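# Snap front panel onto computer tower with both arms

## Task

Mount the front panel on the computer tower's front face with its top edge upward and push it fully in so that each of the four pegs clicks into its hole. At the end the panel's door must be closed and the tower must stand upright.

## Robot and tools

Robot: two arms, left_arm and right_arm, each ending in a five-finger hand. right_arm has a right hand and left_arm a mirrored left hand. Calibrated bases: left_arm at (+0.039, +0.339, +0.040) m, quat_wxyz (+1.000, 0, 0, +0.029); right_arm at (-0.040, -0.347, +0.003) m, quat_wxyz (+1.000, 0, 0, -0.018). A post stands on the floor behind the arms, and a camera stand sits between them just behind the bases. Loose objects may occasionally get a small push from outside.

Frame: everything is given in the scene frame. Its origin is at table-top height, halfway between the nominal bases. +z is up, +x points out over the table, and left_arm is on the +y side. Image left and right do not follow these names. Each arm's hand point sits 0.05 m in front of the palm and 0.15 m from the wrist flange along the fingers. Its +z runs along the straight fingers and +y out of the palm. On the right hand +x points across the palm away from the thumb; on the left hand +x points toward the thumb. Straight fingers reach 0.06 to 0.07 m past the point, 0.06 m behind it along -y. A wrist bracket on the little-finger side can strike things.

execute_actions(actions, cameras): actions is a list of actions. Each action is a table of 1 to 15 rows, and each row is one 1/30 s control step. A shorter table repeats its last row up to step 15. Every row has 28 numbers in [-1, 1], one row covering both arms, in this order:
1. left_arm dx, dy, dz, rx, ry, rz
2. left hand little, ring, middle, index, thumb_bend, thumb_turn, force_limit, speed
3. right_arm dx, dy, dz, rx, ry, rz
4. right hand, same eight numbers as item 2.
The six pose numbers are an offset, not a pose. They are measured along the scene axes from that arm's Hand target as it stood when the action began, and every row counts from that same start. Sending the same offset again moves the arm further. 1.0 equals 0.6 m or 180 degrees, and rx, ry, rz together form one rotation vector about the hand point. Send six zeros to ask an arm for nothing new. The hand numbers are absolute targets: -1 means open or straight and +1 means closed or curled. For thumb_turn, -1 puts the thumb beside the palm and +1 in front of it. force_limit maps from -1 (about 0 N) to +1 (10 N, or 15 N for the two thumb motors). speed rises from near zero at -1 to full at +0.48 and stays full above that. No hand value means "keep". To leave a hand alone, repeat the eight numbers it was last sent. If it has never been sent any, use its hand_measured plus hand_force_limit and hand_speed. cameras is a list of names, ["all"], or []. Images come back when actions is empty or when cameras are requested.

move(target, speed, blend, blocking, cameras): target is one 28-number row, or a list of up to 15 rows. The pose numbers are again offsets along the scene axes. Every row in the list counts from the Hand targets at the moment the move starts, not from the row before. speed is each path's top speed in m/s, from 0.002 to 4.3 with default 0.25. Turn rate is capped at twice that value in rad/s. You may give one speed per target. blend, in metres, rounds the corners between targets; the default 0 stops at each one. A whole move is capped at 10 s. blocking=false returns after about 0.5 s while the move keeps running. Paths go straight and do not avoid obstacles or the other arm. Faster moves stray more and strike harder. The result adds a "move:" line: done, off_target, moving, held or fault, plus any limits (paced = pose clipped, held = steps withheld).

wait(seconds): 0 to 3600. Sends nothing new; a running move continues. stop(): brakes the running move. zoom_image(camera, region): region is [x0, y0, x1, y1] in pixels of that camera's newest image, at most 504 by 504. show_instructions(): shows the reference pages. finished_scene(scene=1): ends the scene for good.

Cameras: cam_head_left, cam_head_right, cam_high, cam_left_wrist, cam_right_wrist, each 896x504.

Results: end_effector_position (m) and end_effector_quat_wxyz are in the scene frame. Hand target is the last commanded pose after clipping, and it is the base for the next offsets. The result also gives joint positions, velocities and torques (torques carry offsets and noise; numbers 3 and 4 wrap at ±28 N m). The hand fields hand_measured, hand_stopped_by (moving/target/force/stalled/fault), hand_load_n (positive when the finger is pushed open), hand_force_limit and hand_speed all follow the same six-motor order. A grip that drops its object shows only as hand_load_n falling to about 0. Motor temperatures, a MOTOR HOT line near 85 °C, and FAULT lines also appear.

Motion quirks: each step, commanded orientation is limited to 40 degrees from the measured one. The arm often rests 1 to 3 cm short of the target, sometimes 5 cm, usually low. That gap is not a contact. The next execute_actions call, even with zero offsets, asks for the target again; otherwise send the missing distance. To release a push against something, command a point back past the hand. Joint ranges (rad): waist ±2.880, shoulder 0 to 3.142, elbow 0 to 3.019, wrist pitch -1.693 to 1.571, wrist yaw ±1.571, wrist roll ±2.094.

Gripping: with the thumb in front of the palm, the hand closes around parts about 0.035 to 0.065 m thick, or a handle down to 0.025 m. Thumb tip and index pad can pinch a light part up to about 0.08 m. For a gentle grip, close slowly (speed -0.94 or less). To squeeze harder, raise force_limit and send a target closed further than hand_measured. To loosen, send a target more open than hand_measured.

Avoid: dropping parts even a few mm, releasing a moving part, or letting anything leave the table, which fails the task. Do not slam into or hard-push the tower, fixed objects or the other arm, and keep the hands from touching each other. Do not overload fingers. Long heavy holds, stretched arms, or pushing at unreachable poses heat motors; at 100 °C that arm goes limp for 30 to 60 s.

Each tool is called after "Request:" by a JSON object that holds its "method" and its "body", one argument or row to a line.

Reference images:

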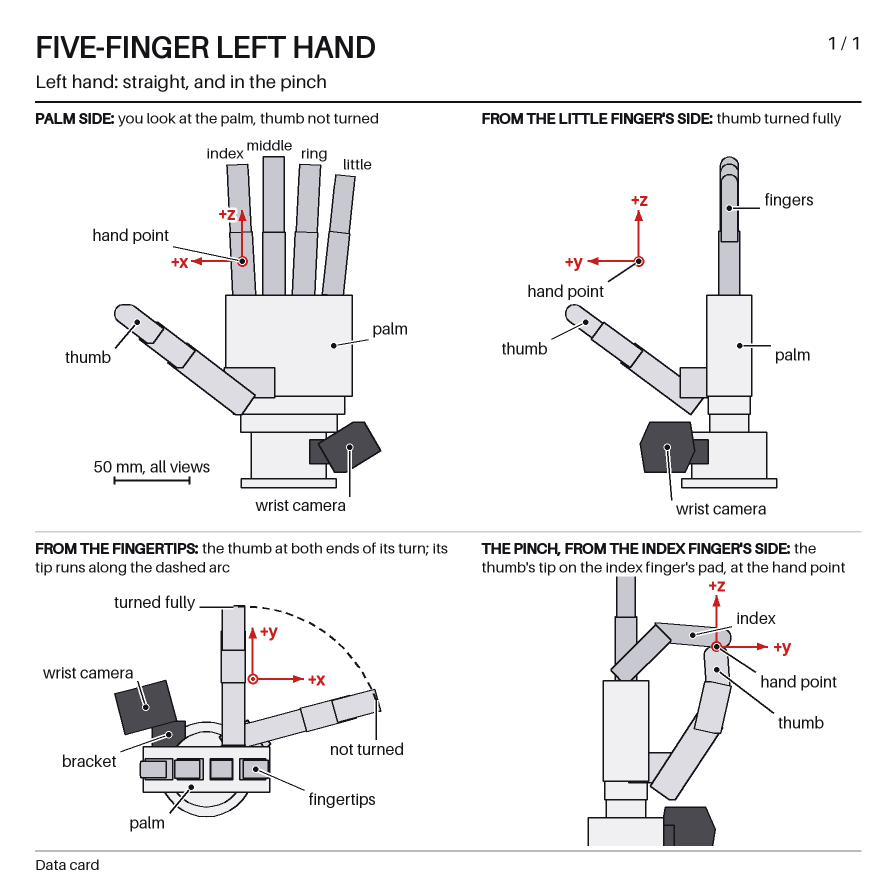

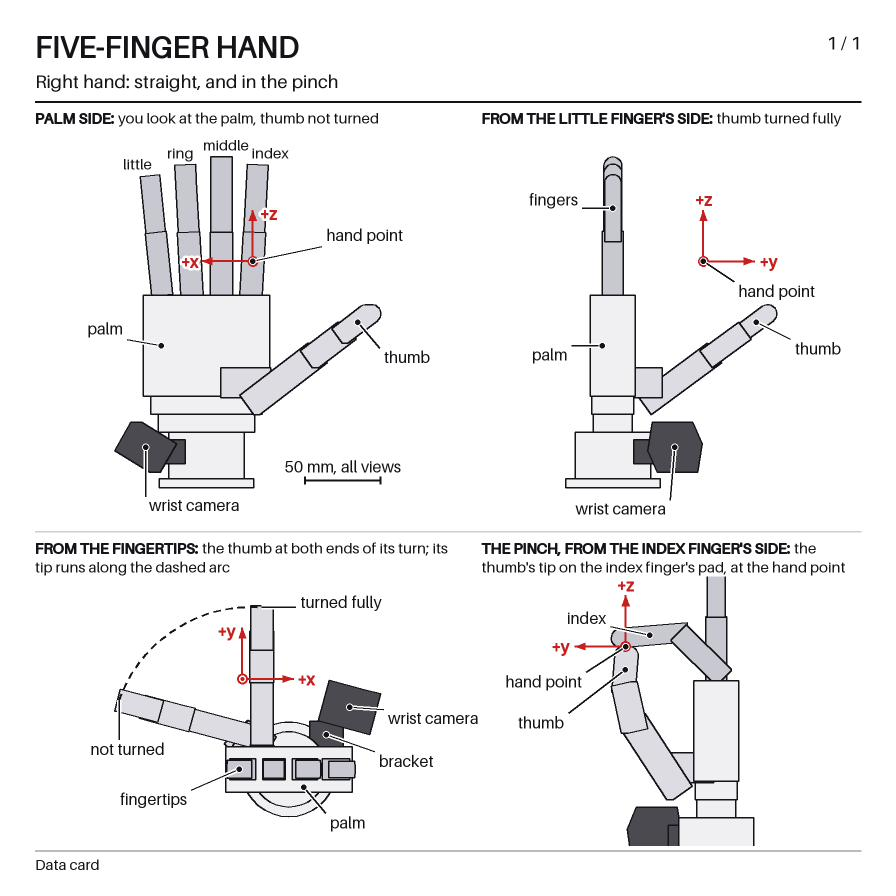

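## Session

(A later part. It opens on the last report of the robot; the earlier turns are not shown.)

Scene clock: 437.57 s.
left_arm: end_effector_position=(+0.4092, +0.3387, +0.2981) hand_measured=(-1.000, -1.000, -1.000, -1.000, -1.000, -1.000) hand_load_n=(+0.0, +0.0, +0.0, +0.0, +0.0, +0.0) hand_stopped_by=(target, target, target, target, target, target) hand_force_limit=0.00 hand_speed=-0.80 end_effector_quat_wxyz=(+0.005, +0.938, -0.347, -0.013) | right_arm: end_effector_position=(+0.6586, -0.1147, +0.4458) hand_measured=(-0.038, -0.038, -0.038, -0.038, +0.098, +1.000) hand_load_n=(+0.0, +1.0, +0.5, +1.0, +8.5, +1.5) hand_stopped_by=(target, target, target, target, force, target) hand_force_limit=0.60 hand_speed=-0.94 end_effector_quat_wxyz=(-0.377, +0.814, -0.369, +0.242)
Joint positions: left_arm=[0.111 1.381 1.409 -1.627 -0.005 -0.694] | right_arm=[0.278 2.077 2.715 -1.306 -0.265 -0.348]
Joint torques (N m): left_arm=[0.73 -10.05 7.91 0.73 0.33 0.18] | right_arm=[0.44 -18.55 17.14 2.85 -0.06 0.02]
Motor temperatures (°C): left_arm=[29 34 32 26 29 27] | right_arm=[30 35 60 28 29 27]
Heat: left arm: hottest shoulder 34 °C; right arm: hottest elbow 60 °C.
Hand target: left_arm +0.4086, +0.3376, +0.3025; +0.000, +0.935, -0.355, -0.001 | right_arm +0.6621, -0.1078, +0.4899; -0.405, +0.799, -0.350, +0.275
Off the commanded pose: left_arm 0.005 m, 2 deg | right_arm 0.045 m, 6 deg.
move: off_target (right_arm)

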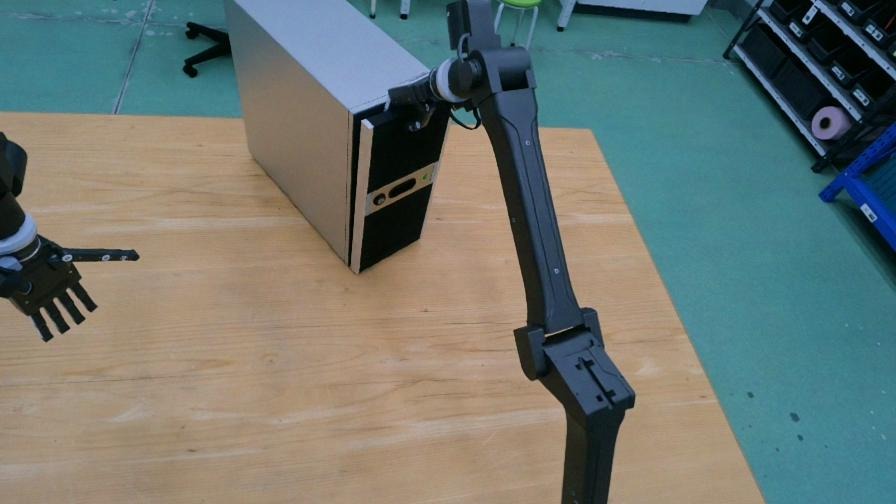

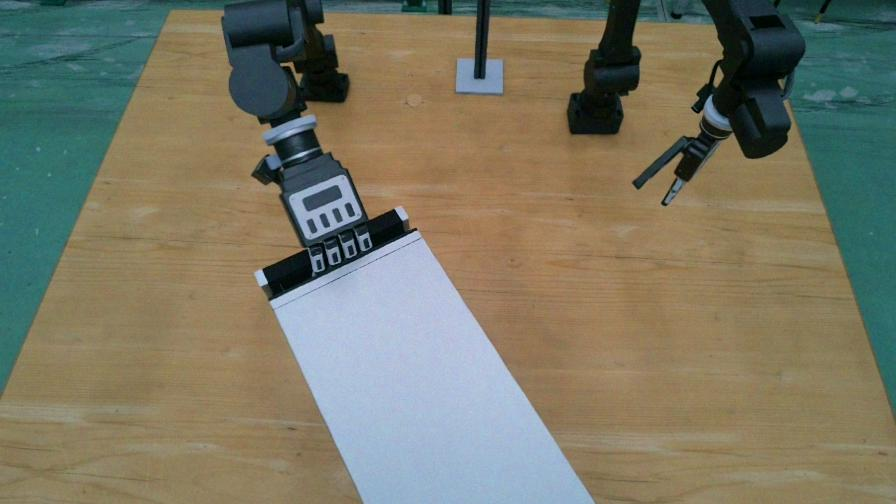

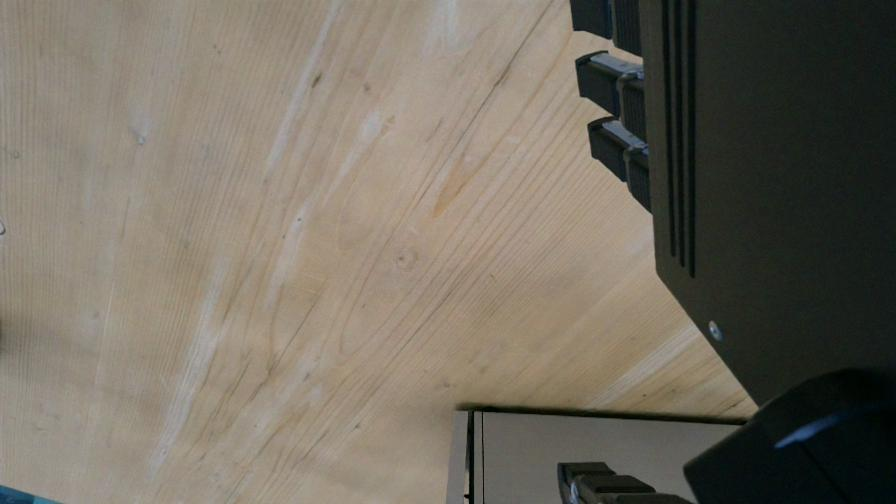

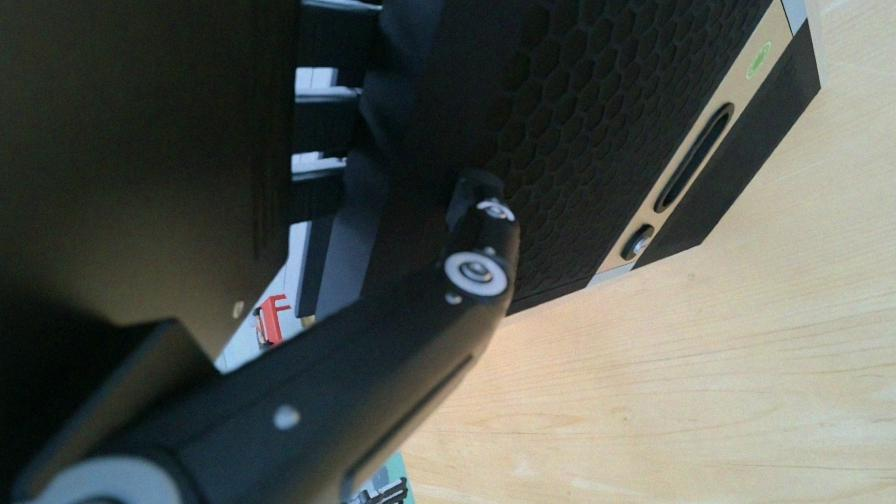

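Request:
{"method": "move", "body": {
  "target": [0,0,0,0,0,0,-1,-1,-1,-1,-1,-1,0,-0.8, 0.0172,0.0098,0,-0.00456,0.00763,0,-0.037,-0.037,-0.037,-0.037,0.65,1,0.6,-0.94],
  "speed": 0.03,
  "cameras": ["cam_head_left","cam_high","cam_left_wrist","cam_right_wrist"]
}}

Request:
{"method": "zoom_image", "body": {
  "camera": "cam_head_left",
  "region": [340, 100, 400, 160]
}}

Request:
{"method": "zoom_image", "body": {
  "camera": "cam_left_wrist",
  "region": [430, 400, 500, 470]
}}

Request:
{"method": "zoom_image", "body": {
  "camera": "cam_high",
  "region": [235, 230, 305, 310]
}}

Request:
{"method": "zoom_image", "body": {
  "camera": "cam_high",
  "region": [365, 170, 435, 250]
}}

Scene clock: 440.80 s.
left_arm: end_effector_position=(+0.4092, +0.3387, +0.2981) hand_measured=(-1.000, -1.000, -1.000, -1.000, -1.000, -1.000) hand_load_n=(+0.0, +0.0, +0.0, +0.0, +0.0, +0.0) hand_stopped_by=(target, target, target, target, target, target) hand_force_limit=0.00 hand_speed=-0.80 end_effector_quat_wxyz=(+0.005, +0.938, -0.347, -0.013) | right_arm: end_effector_position=(+0.6576, -0.1118, +0.4463) hand_measured=(-0.038, -0.038, -0.038, -0.038, +0.098, +1.000) hand_load_n=(+0.0, +0.5, +0.0, +1.0, +8.5, +2.0) hand_stopped_by=(target, target, target, target, force, target) hand_force_limit=0.60 hand_speed=-0.94 end_effector_quat_wxyz=(-0.371, +0.817, -0.372, +0.238)
Joint positions: left_arm=[0.111 1.381 1.409 -1.627 -0.005 -0.694] | right_arm=[0.284 2.139 2.841 -1.385 -0.256 -0.346]
Joint torques (N m): left_arm=[0.62 -9.99 7.9 0.73 0.33 0.19] | right_arm=[-0.26 -17.79 17.17 4.42 0.11 0.07]
Motor temperatures (°C): left_arm=[29 34 32 26 29 27] | right_arm=[30 35 61 28 29 27]
Heat: left arm: hottest shoulder 34 °C; right arm: hottest elbow 61 °C.
Hand target: left_arm +0.4086, +0.3376, +0.3025; +0.000, +0.935, -0.355, -0.001 | right_arm +0.6723, -0.1018, +0.4902; -0.396, +0.805, -0.352, +0.268
Off the commanded pose: left_arm 0.005 m, 2 deg | right_arm 0.047 m, 5 deg.
elbow stopped short (right arm): the move would have taken joint 3 (elbow) straighter than the controller allows.
move: off_target (right_arm)

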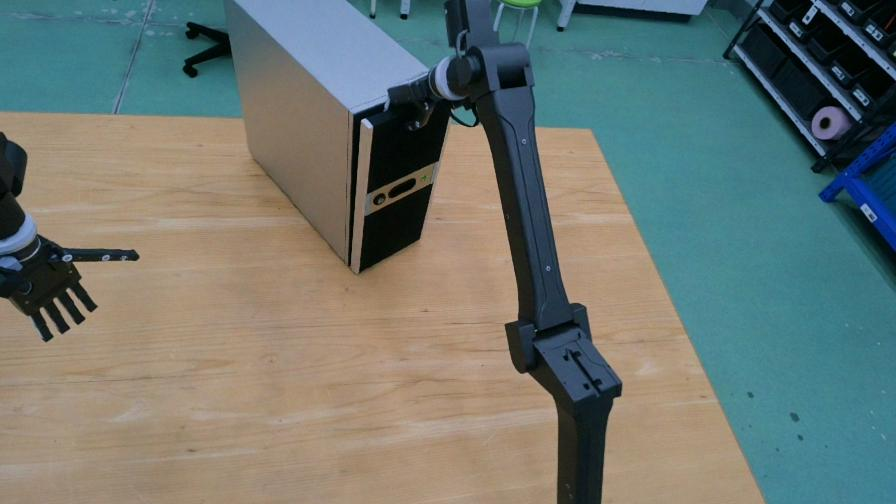

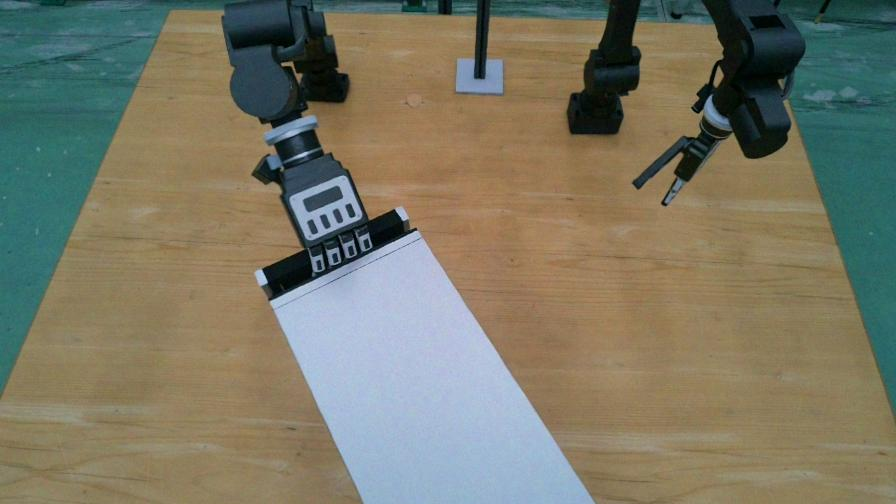

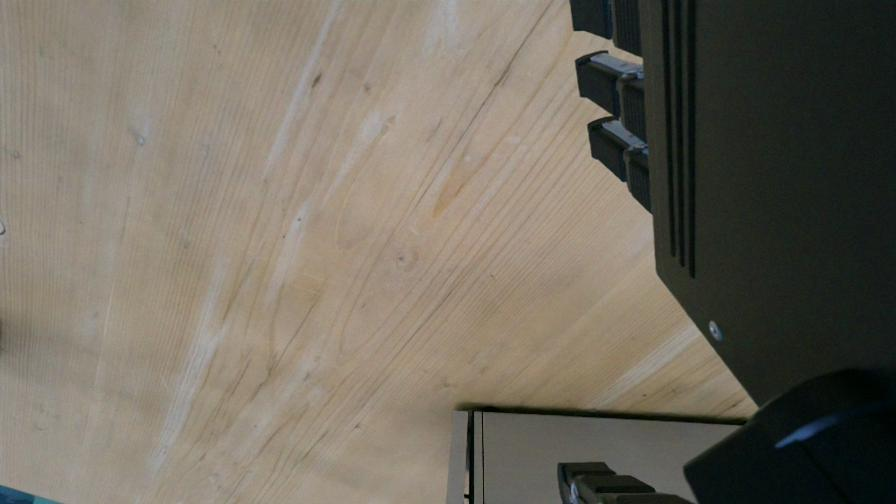

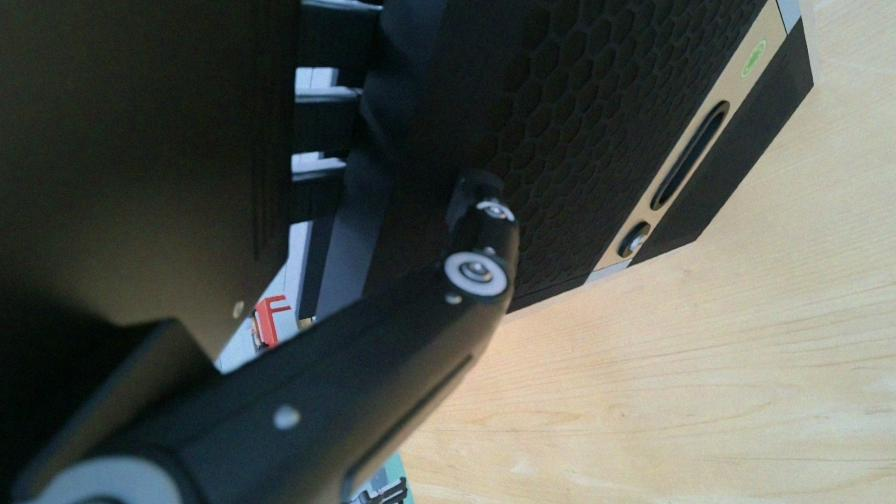

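Scaled by 8.400.

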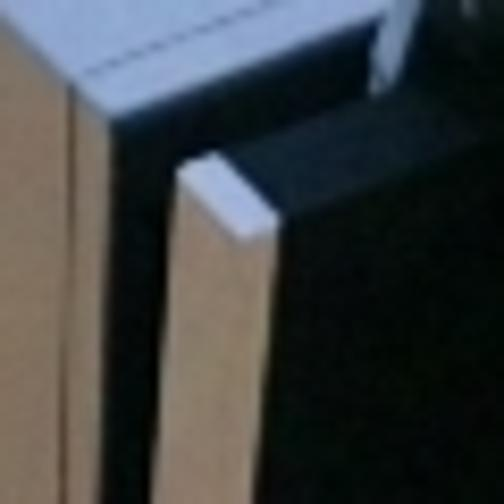

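Scaled by 7.200.

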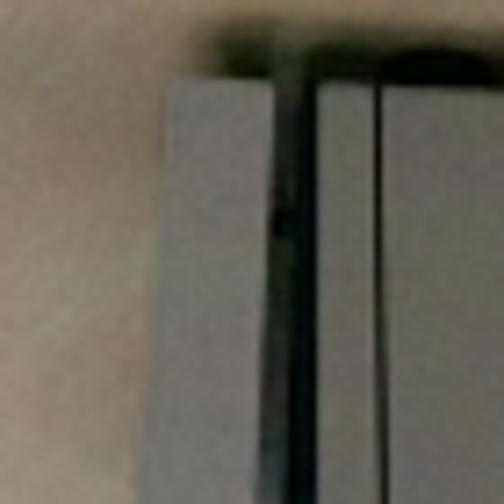

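Scaled by 6.300.

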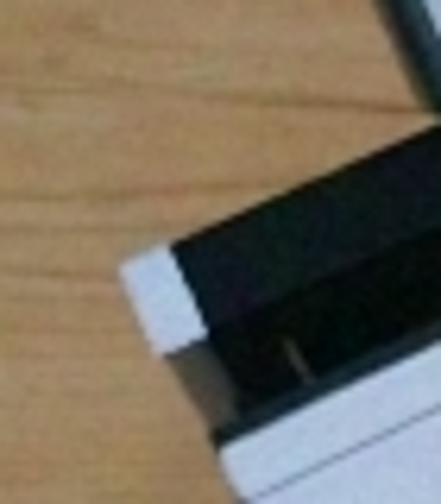

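Scaled by 6.300.

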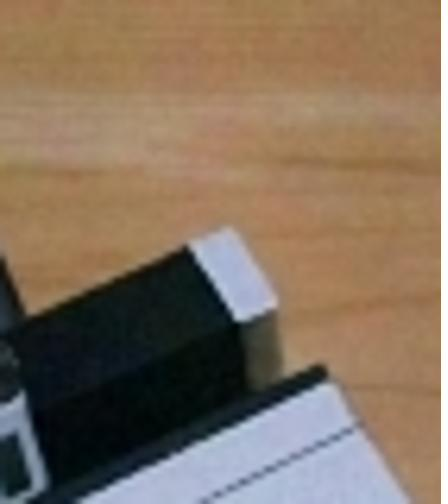

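Request:
{"method": "move", "body": {
  "target": [0,0,0,0,0,0,-1,-1,-1,-1,-1,-1,0,-0.8, -0.0143,-0.0086,0,0.0228,-0.0381,0,-0.037,-0.037,-0.037,-0.037,0.65,1,0.6,-0.94],
  "speed": 0.05,
  "cameras": ["cam_head_left","cam_high","cam_left_wrist","cam_right_wrist"]
}}

Request:
{"method": "zoom_image", "body": {
  "camera": "cam_head_left",
  "region": [340, 100, 400, 160]
}}

Request:
{"method": "zoom_image", "body": {
  "camera": "cam_left_wrist",
  "region": [430, 400, 500, 470]
}}

Request:
{"method": "zoom_image", "body": {
  "camera": "cam_high",
  "region": [235, 230, 305, 310]
}}

Request:
{"method": "zoom_image", "body": {
  "camera": "cam_high",
  "region": [365, 170, 435, 250]
}}

Scene clock: 445.57 s.
left_arm: end_effector_position=(+0.4092, +0.3387, +0.2981) hand_measured=(-1.000, -1.000, -1.000, -1.000, -1.000, -1.000) hand_load_n=(+0.0, +0.0, +0.0, +0.5, +0.0, +0.0) hand_stopped_by=(target, target, target, target, target, target) hand_force_limit=0.00 hand_speed=-0.80 end_effector_quat_wxyz=(+0.005, +0.938, -0.347, -0.013) | right_arm: end_effector_position=(+0.6586, -0.1074, +0.4464) hand_measured=(-0.038, -0.038, -0.038, -0.038, +0.098, +1.000) hand_load_n=(+2.5, +3.5, +3.0, +4.5, +9.5, +0.5) hand_stopped_by=(target, target, target, target, force, target) hand_force_limit=0.60 hand_speed=-0.94 end_effector_quat_wxyz=(-0.412, +0.795, -0.358, +0.263)
Joint positions: left_arm=[0.111 1.381 1.409 -1.627 -0.005 -0.694] | right_arm=[0.28 1.928 2.413 -1.06 -0.285 -0.324]
Joint torques (N m): left_arm=[0.67 -10.11 7.91 0.73 0.34 0.18] | right_arm=[-0.03 -20.01 11.43 4.97 -0.09 0.06]
Motor temperatures (°C): left_arm=[29 34 32 26 29 27] | right_arm=[30 35 60 28 29 27]
Heat: left arm: hottest shoulder 34 °C; right arm: hottest elbow 60 °C.
Hand target: left_arm +0.4086, +0.3376, +0.3025; +0.000, +0.935, -0.355, -0.001 | right_arm +0.6638, -0.1071, +0.4902; -0.444, +0.773, -0.337, +0.303
Off the commanded pose: left_arm 0.005 m, 2 deg | right_arm 0.044 m, 7 deg.
move: off_target (right_arm)

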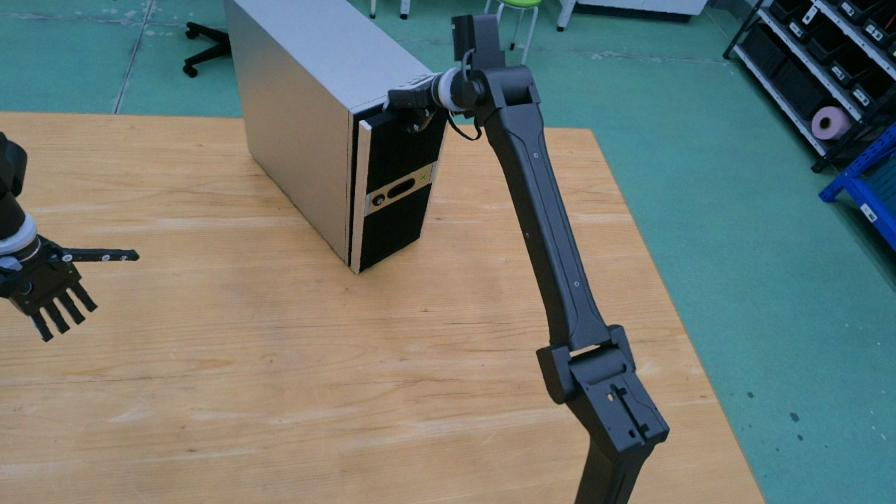

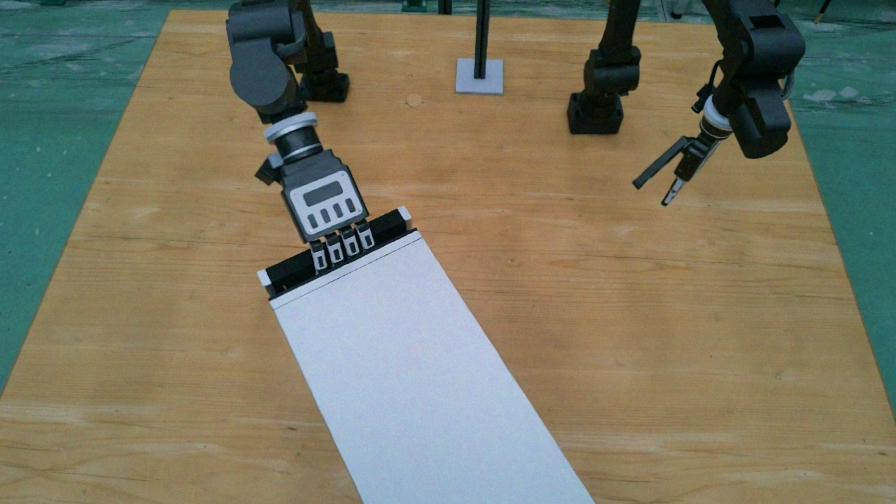

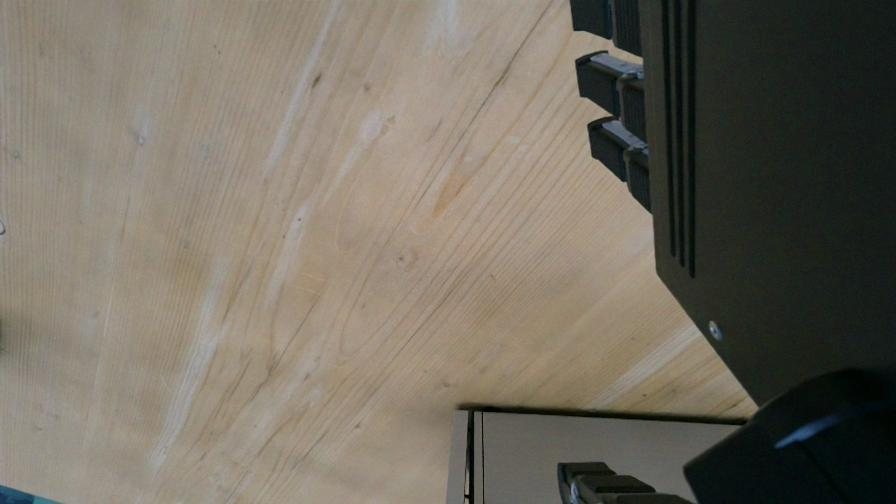

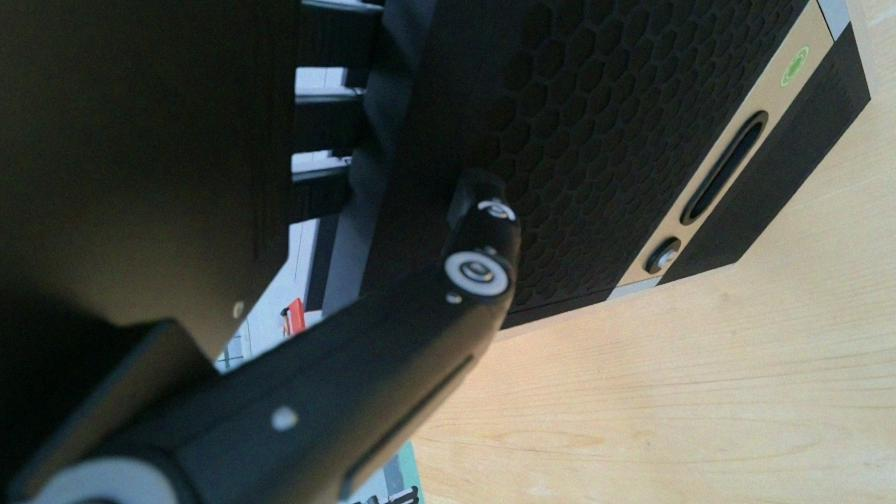

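Scaled by 8.400.

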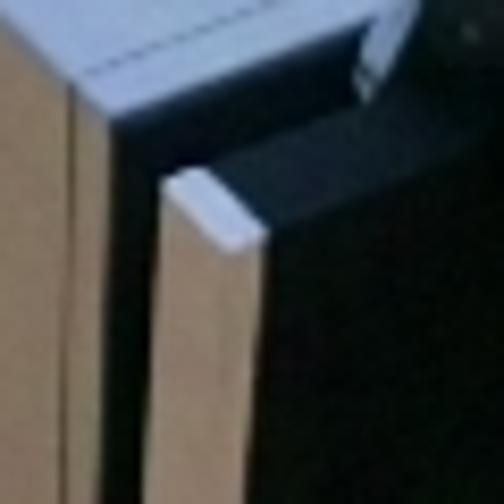

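Scaled by 7.200.

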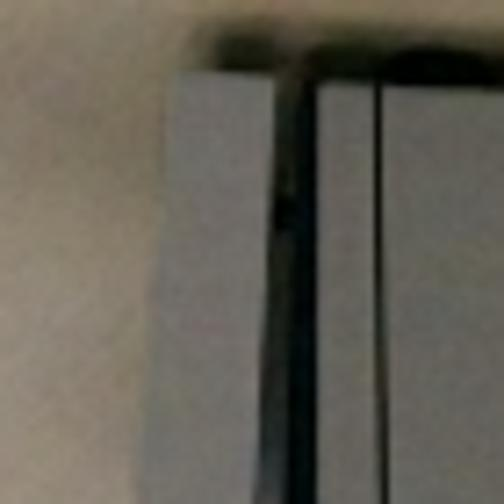

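Scaled by 6.300.

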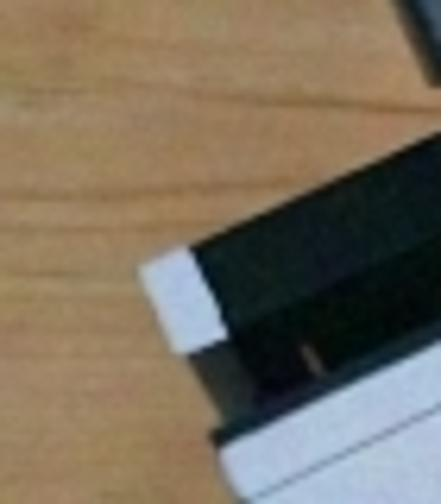

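Scaled by 6.300.

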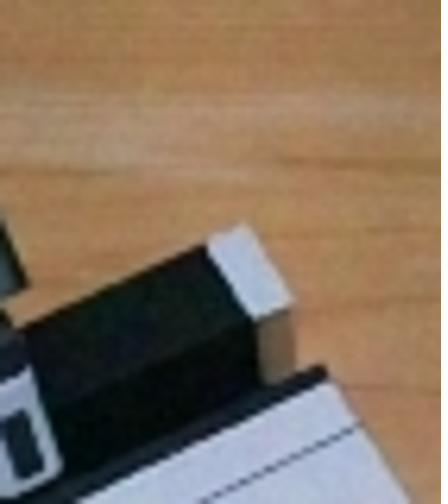

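Request:
{"method": "move", "body": {
  "target": [0,0,0,0,0,0,-1,-1,-1,-1,-1,-1,0,-0.8, 0.0034,-0.0065,0,0,0,0,-0.037,-0.037,-0.037,-0.037,0.65,1,0.6,-0.94],
  "speed": 0.03,
  "cameras": ["cam_head_left","cam_high"]
}}

Request:
{"method": "zoom_image", "body": {
  "camera": "cam_head_left",
  "region": [340, 100, 400, 160]
}}

Request:
{"method": "zoom_image", "body": {
  "camera": "cam_high",
  "region": [235, 230, 305, 310]
}}

Request:
{"method": "zoom_image", "body": {
  "camera": "cam_high",
  "region": [365, 170, 435, 250]
}}

Scene clock: 448.50 s.
left_arm: end_effector_position=(+0.4092, +0.3387, +0.2981) hand_measured=(-1.000, -1.000, -1.000, -1.000, -1.000, -1.000) hand_load_n=(+0.0, +0.0, +0.0, +0.0, +0.0, +0.0) hand_stopped_by=(target, target, target, target, target, target) hand_force_limit=0.00 hand_speed=-0.80 end_effector_quat_wxyz=(+0.005, +0.938, -0.347, -0.013) | right_arm: end_effector_position=(+0.6587, -0.1079, +0.4466) hand_measured=(-0.038, -0.038, -0.038, -0.038, +0.098, +1.000) hand_load_n=(+2.5, +3.5, +3.0, +4.5, +9.0, +0.5) hand_stopped_by=(target, target, target, target, force, target) hand_force_limit=0.60 hand_speed=-0.94 end_effector_quat_wxyz=(-0.414, +0.795, -0.358, +0.261)
Joint positions: left_arm=[0.111 1.381 1.409 -1.627 -0.005 -0.694] | right_arm=[0.278 1.928 2.412 -1.059 -0.291 -0.324]
Joint torques (N m): left_arm=[0.56 -9.99 7.92 0.73 0.34 0.19] | right_arm=[-1.44 -20.84 11.9 5.03 -0.15 -0.05]
Motor temperatures (°C): left_arm=[29 34 32 26 29 27] | right_arm=[30 35 59 28 29 27]
Heat: left arm: hottest shoulder 34 °C; right arm: hottest elbow 59 °C.
Hand target: left_arm +0.4086, +0.3376, +0.3025; +0.000, +0.935, -0.355, -0.001 | right_arm +0.6658, -0.1109, +0.4900; -0.444, +0.773, -0.337, +0.303
Off the commanded pose: left_arm 0.005 m, 2 deg | right_arm 0.044 m, 7 deg.
move: off_target (right_arm)

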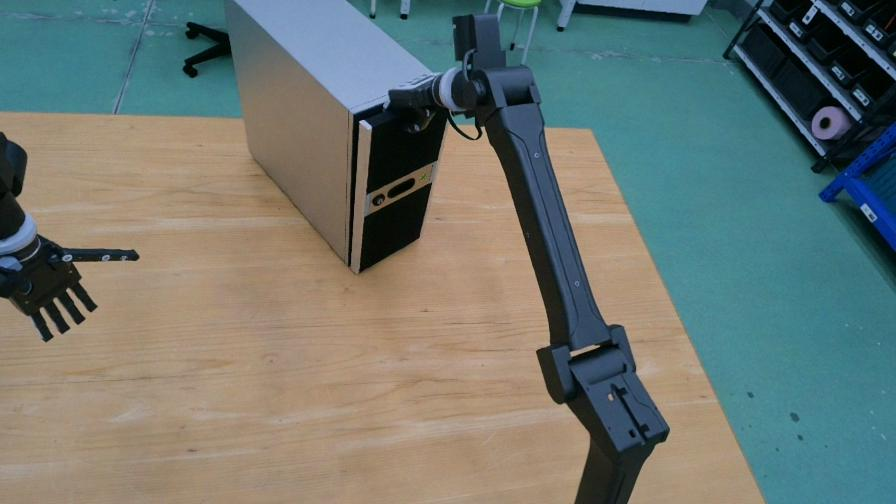

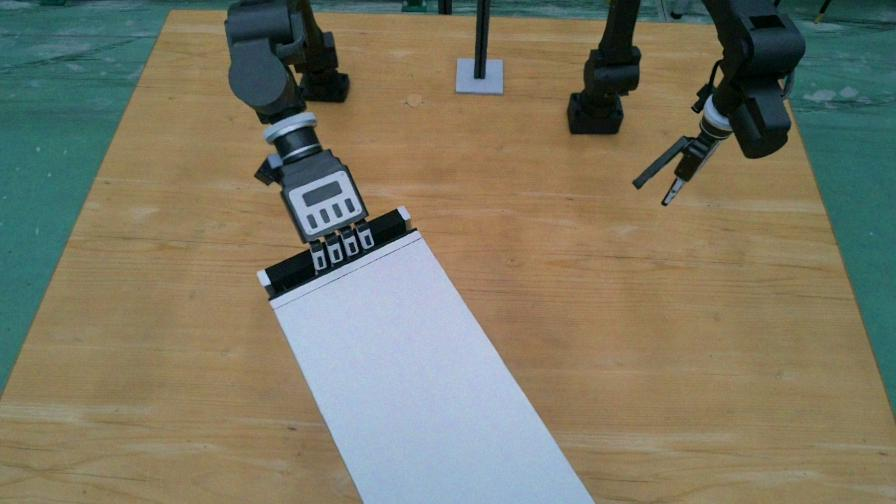

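Scaled by 8.400.

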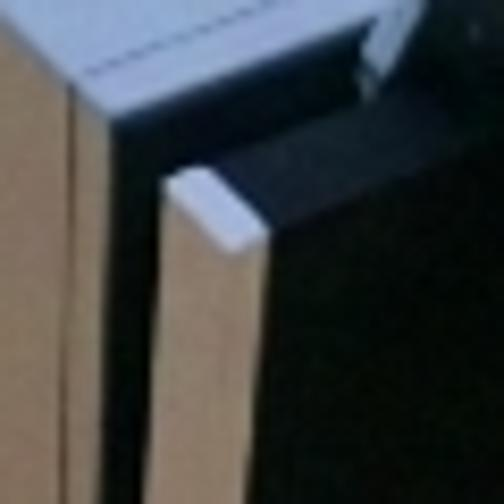

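Scaled by 6.300.

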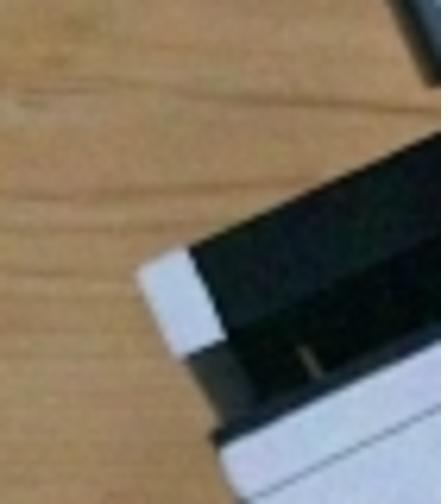

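Scaled by 6.300.

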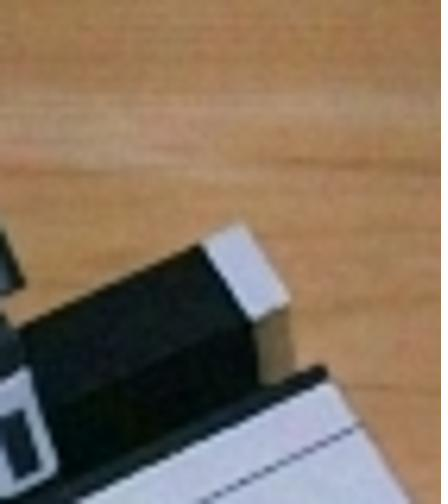

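Request:
{"method": "move", "body": {
  "target": [0,0,0,0,0,0,-1,-1,-1,-1,-1,-1,0,-0.8, 0.0051,-0.0100,0,0,0,0,-0.037,-0.037,-0.037,-0.037,0.65,1,0.6,-0.94],
  "speed": 0.03,
  "cameras": ["cam_head_left","cam_high"]
}}

Request:
{"method": "zoom_image", "body": {
  "camera": "cam_head_left",
  "region": [340, 100, 400, 160]
}}

Request:
{"method": "zoom_image", "body": {
  "camera": "cam_high",
  "region": [235, 230, 305, 310]
}}

Request:
{"method": "zoom_image", "body": {
  "camera": "cam_high",
  "region": [365, 170, 435, 250]
}}

Scene clock: 449.87 s.
left_arm: end_effector_position=(+0.4092, +0.3387, +0.2981) hand_measured=(-1.000, -1.000, -1.000, -1.000, -1.000, -1.000) hand_load_n=(+0.0, +0.0, +0.0, +0.0, +0.0, +0.0) hand_stopped_by=(target, target, target, target, target, target) hand_force_limit=0.00 hand_speed=-0.80 end_effector_quat_wxyz=(+0.005, +0.938, -0.347, -0.013) | right_arm: end_effector_position=(+0.6600, -0.1131, +0.4470) hand_measured=(-0.038, -0.038, -0.038, -0.038, +0.098, +1.000) hand_load_n=(+2.0, +3.5, +3.0, +4.5, +9.5, +1.0) hand_stopped_by=(target, target, target, target, force, target) hand_force_limit=0.60 hand_speed=-0.94 end_effector_quat_wxyz=(-0.416, +0.794, -0.359, +0.260)
Joint positions: left_arm=[0.111 1.381 1.409 -1.627 -0.005 -0.694] | right_arm=[0.268 1.928 2.412 -1.059 -0.302 -0.324]
Joint torques (N m): left_arm=[0.62 -10.11 7.9 0.73 0.34 0.19] | right_arm=[-1.55 -19.72 12.7 4.94 -0.08 -0.07]
Motor temperatures (°C): left_arm=[29 33 32 26 29 27] | right_arm=[30 35 59 28 29 27]
Heat: left arm: hottest shoulder 33 °C; right arm: hottest elbow 59 °C.
Hand target: left_arm +0.4086, +0.3376, +0.3025; +0.000, +0.935, -0.355, -0.001 | right_arm +0.6688, -0.1169, +0.4900; -0.444, +0.773, -0.337, +0.303
Off the commanded pose: left_arm 0.005 m, 2 deg | right_arm 0.044 m, 7 deg.
move: off_target (right_arm)

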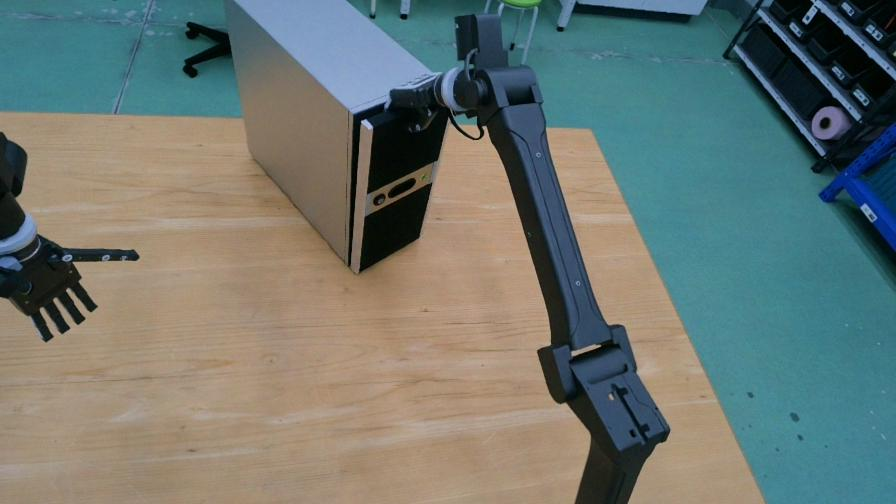

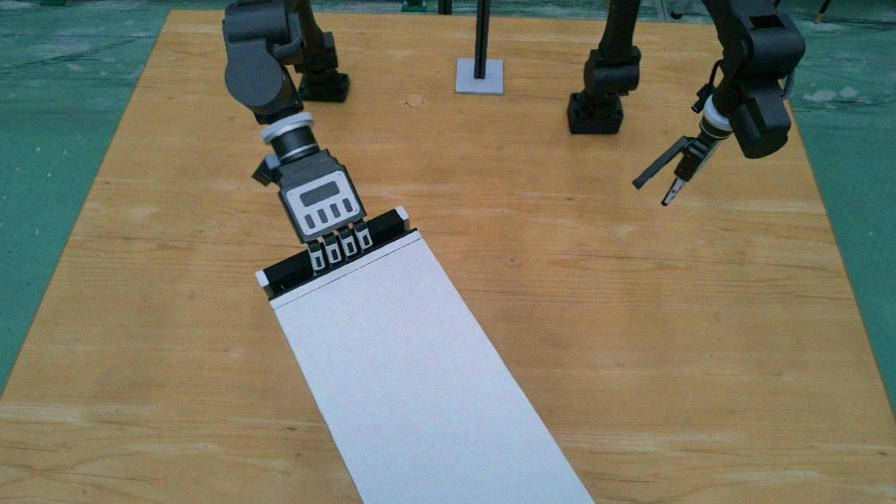

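Scaled by 8.400.

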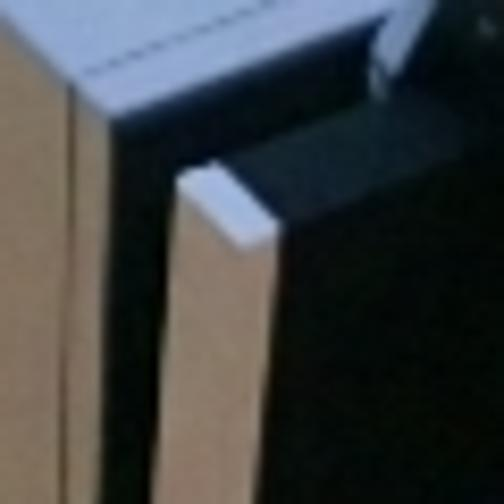

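Scaled by 6.300.

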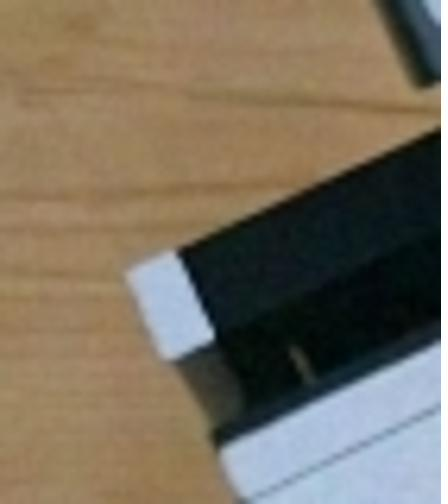

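Scaled by 6.300.

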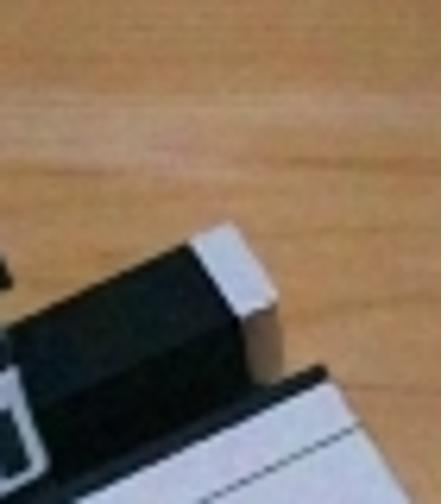

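Request:
{"method": "move", "body": {
  "target": [0,0,0,0,0,0,-1,-1,-1,-1,-1,-1,0,-0.8, 0.0172,0.0095,0,0,0,0,-0.037,-0.037,-0.037,-0.037,0.65,1,0.6,-0.94],
  "speed": 0.03,
  "cameras": ["cam_head_left","cam_high","cam_left_wrist"]
}}

Request:
{"method": "zoom_image", "body": {
  "camera": "cam_head_left",
  "region": [340, 100, 400, 160]
}}

Request:
{"method": "zoom_image", "body": {
  "camera": "cam_left_wrist",
  "region": [430, 400, 500, 470]
}}

Request:
{"method": "zoom_image", "body": {
  "camera": "cam_high",
  "region": [235, 230, 305, 310]
}}

Request:
{"method": "zoom_image", "body": {
  "camera": "cam_high",
  "region": [365, 170, 435, 250]
}}

Scene clock: 452.20 s.
left_arm: end_effector_position=(+0.4092, +0.3387, +0.2981) hand_measured=(-1.000, -1.000, -1.000, -1.000, -1.000, -1.000) hand_load_n=(-0.5, +0.0, +0.0, +0.0, +0.0, +0.0) hand_stopped_by=(target, target, target, target, target, target) hand_force_limit=0.00 hand_speed=-0.80 end_effector_quat_wxyz=(+0.005, +0.938, -0.347, -0.013) | right_arm: end_effector_position=(+0.6611, -0.1129, +0.4445) hand_measured=(-0.038, -0.038, -0.038, -0.038, +0.098, +1.000) hand_load_n=(+2.0, +3.5, +3.5, +4.5, +9.5, +0.5) hand_stopped_by=(target, target, target, target, force, target) hand_force_limit=0.60 hand_speed=-0.94 end_effector_quat_wxyz=(-0.415, +0.795, -0.360, +0.259)
Joint positions: left_arm=[0.111 1.381 1.409 -1.627 -0.005 -0.694] | right_arm=[0.268 1.931 2.412 -1.059 -0.301 -0.324]
Joint torques (N m): left_arm=[0.5 -10.05 7.95 0.76 0.34 0.19] | right_arm=[-0.85 -16.09 17.65 4.03 0.05 0.01]
Motor temperatures (°C): left_arm=[29 33 32 26 29 27] | right_arm=[30 35 59 28 29 27]
Heat: left arm: hottest shoulder 33 °C; right arm: hottest elbow 59 °C.
Hand target: left_arm +0.4086, +0.3376, +0.3025; +0.000, +0.935, -0.355, -0.001 | right_arm +0.6792, -0.1112, +0.4899; -0.444, +0.773, -0.337, +0.303
Off the commanded pose: left_arm 0.005 m, 2 deg | right_arm 0.049 m, 7 deg.
move: off_target (right_arm)

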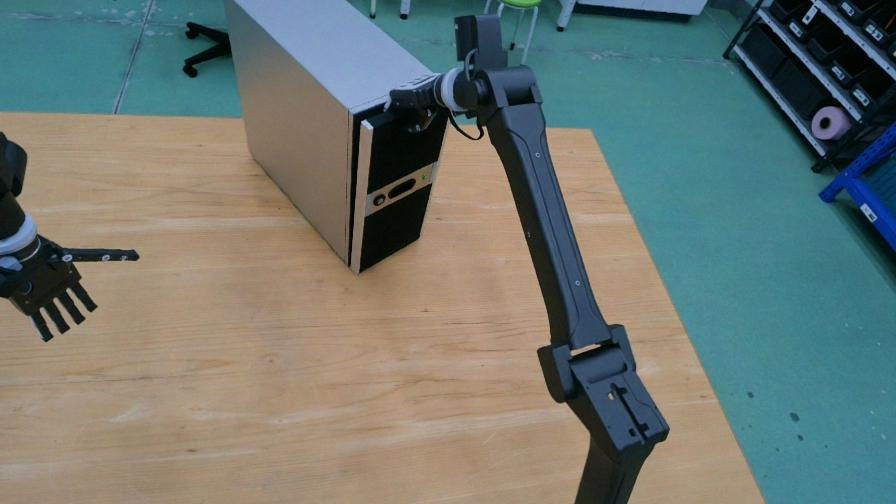

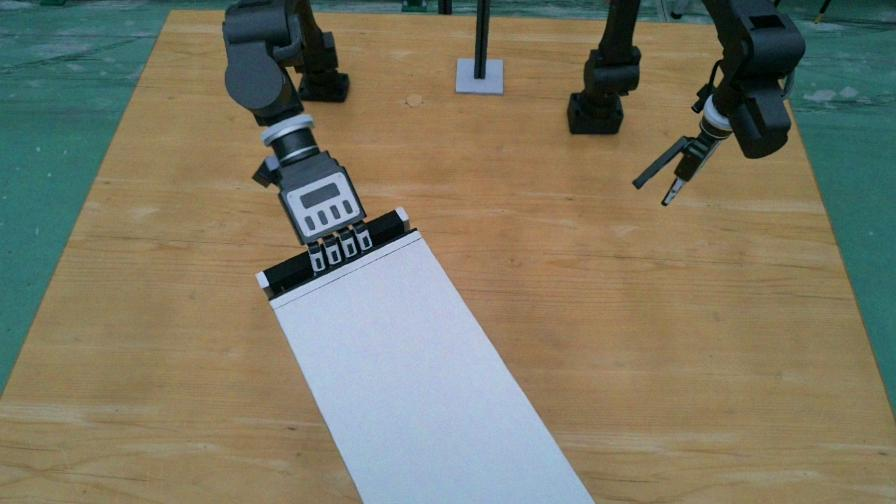

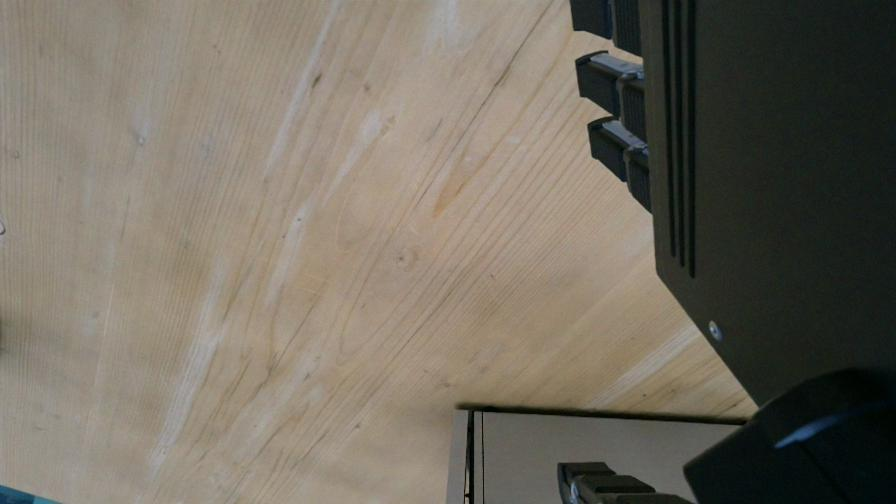

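Scaled by 8.400.

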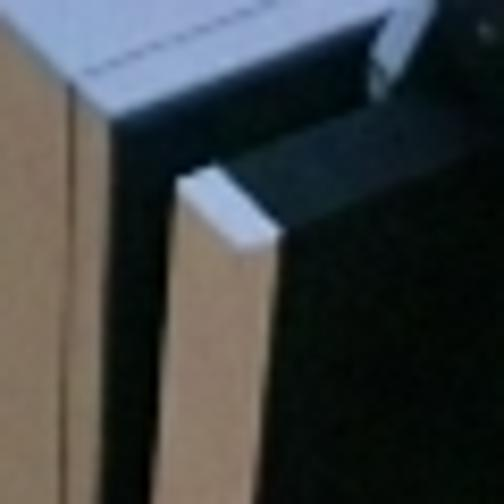

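Scaled by 7.200.

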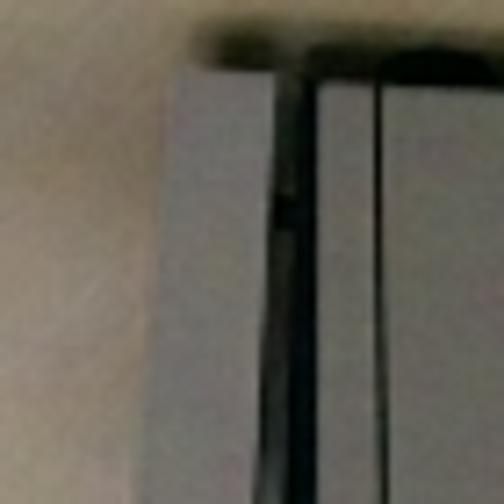

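Scaled by 6.300.

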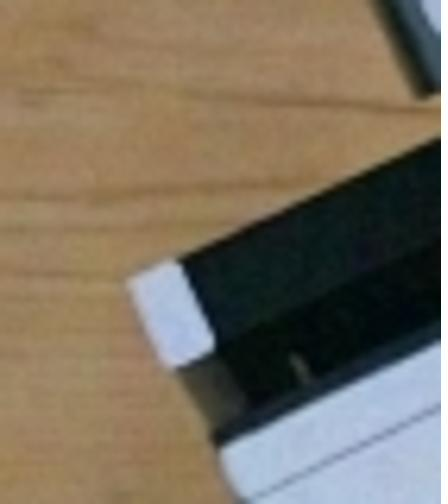

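Scaled by 6.300.

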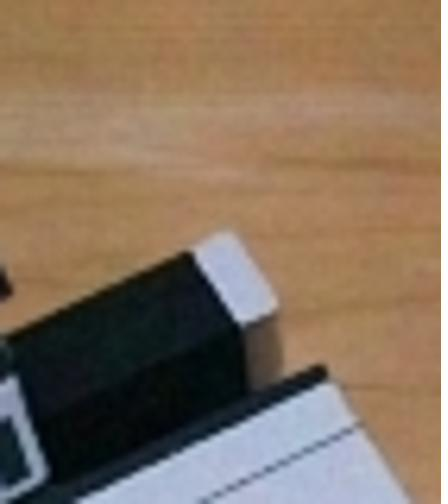

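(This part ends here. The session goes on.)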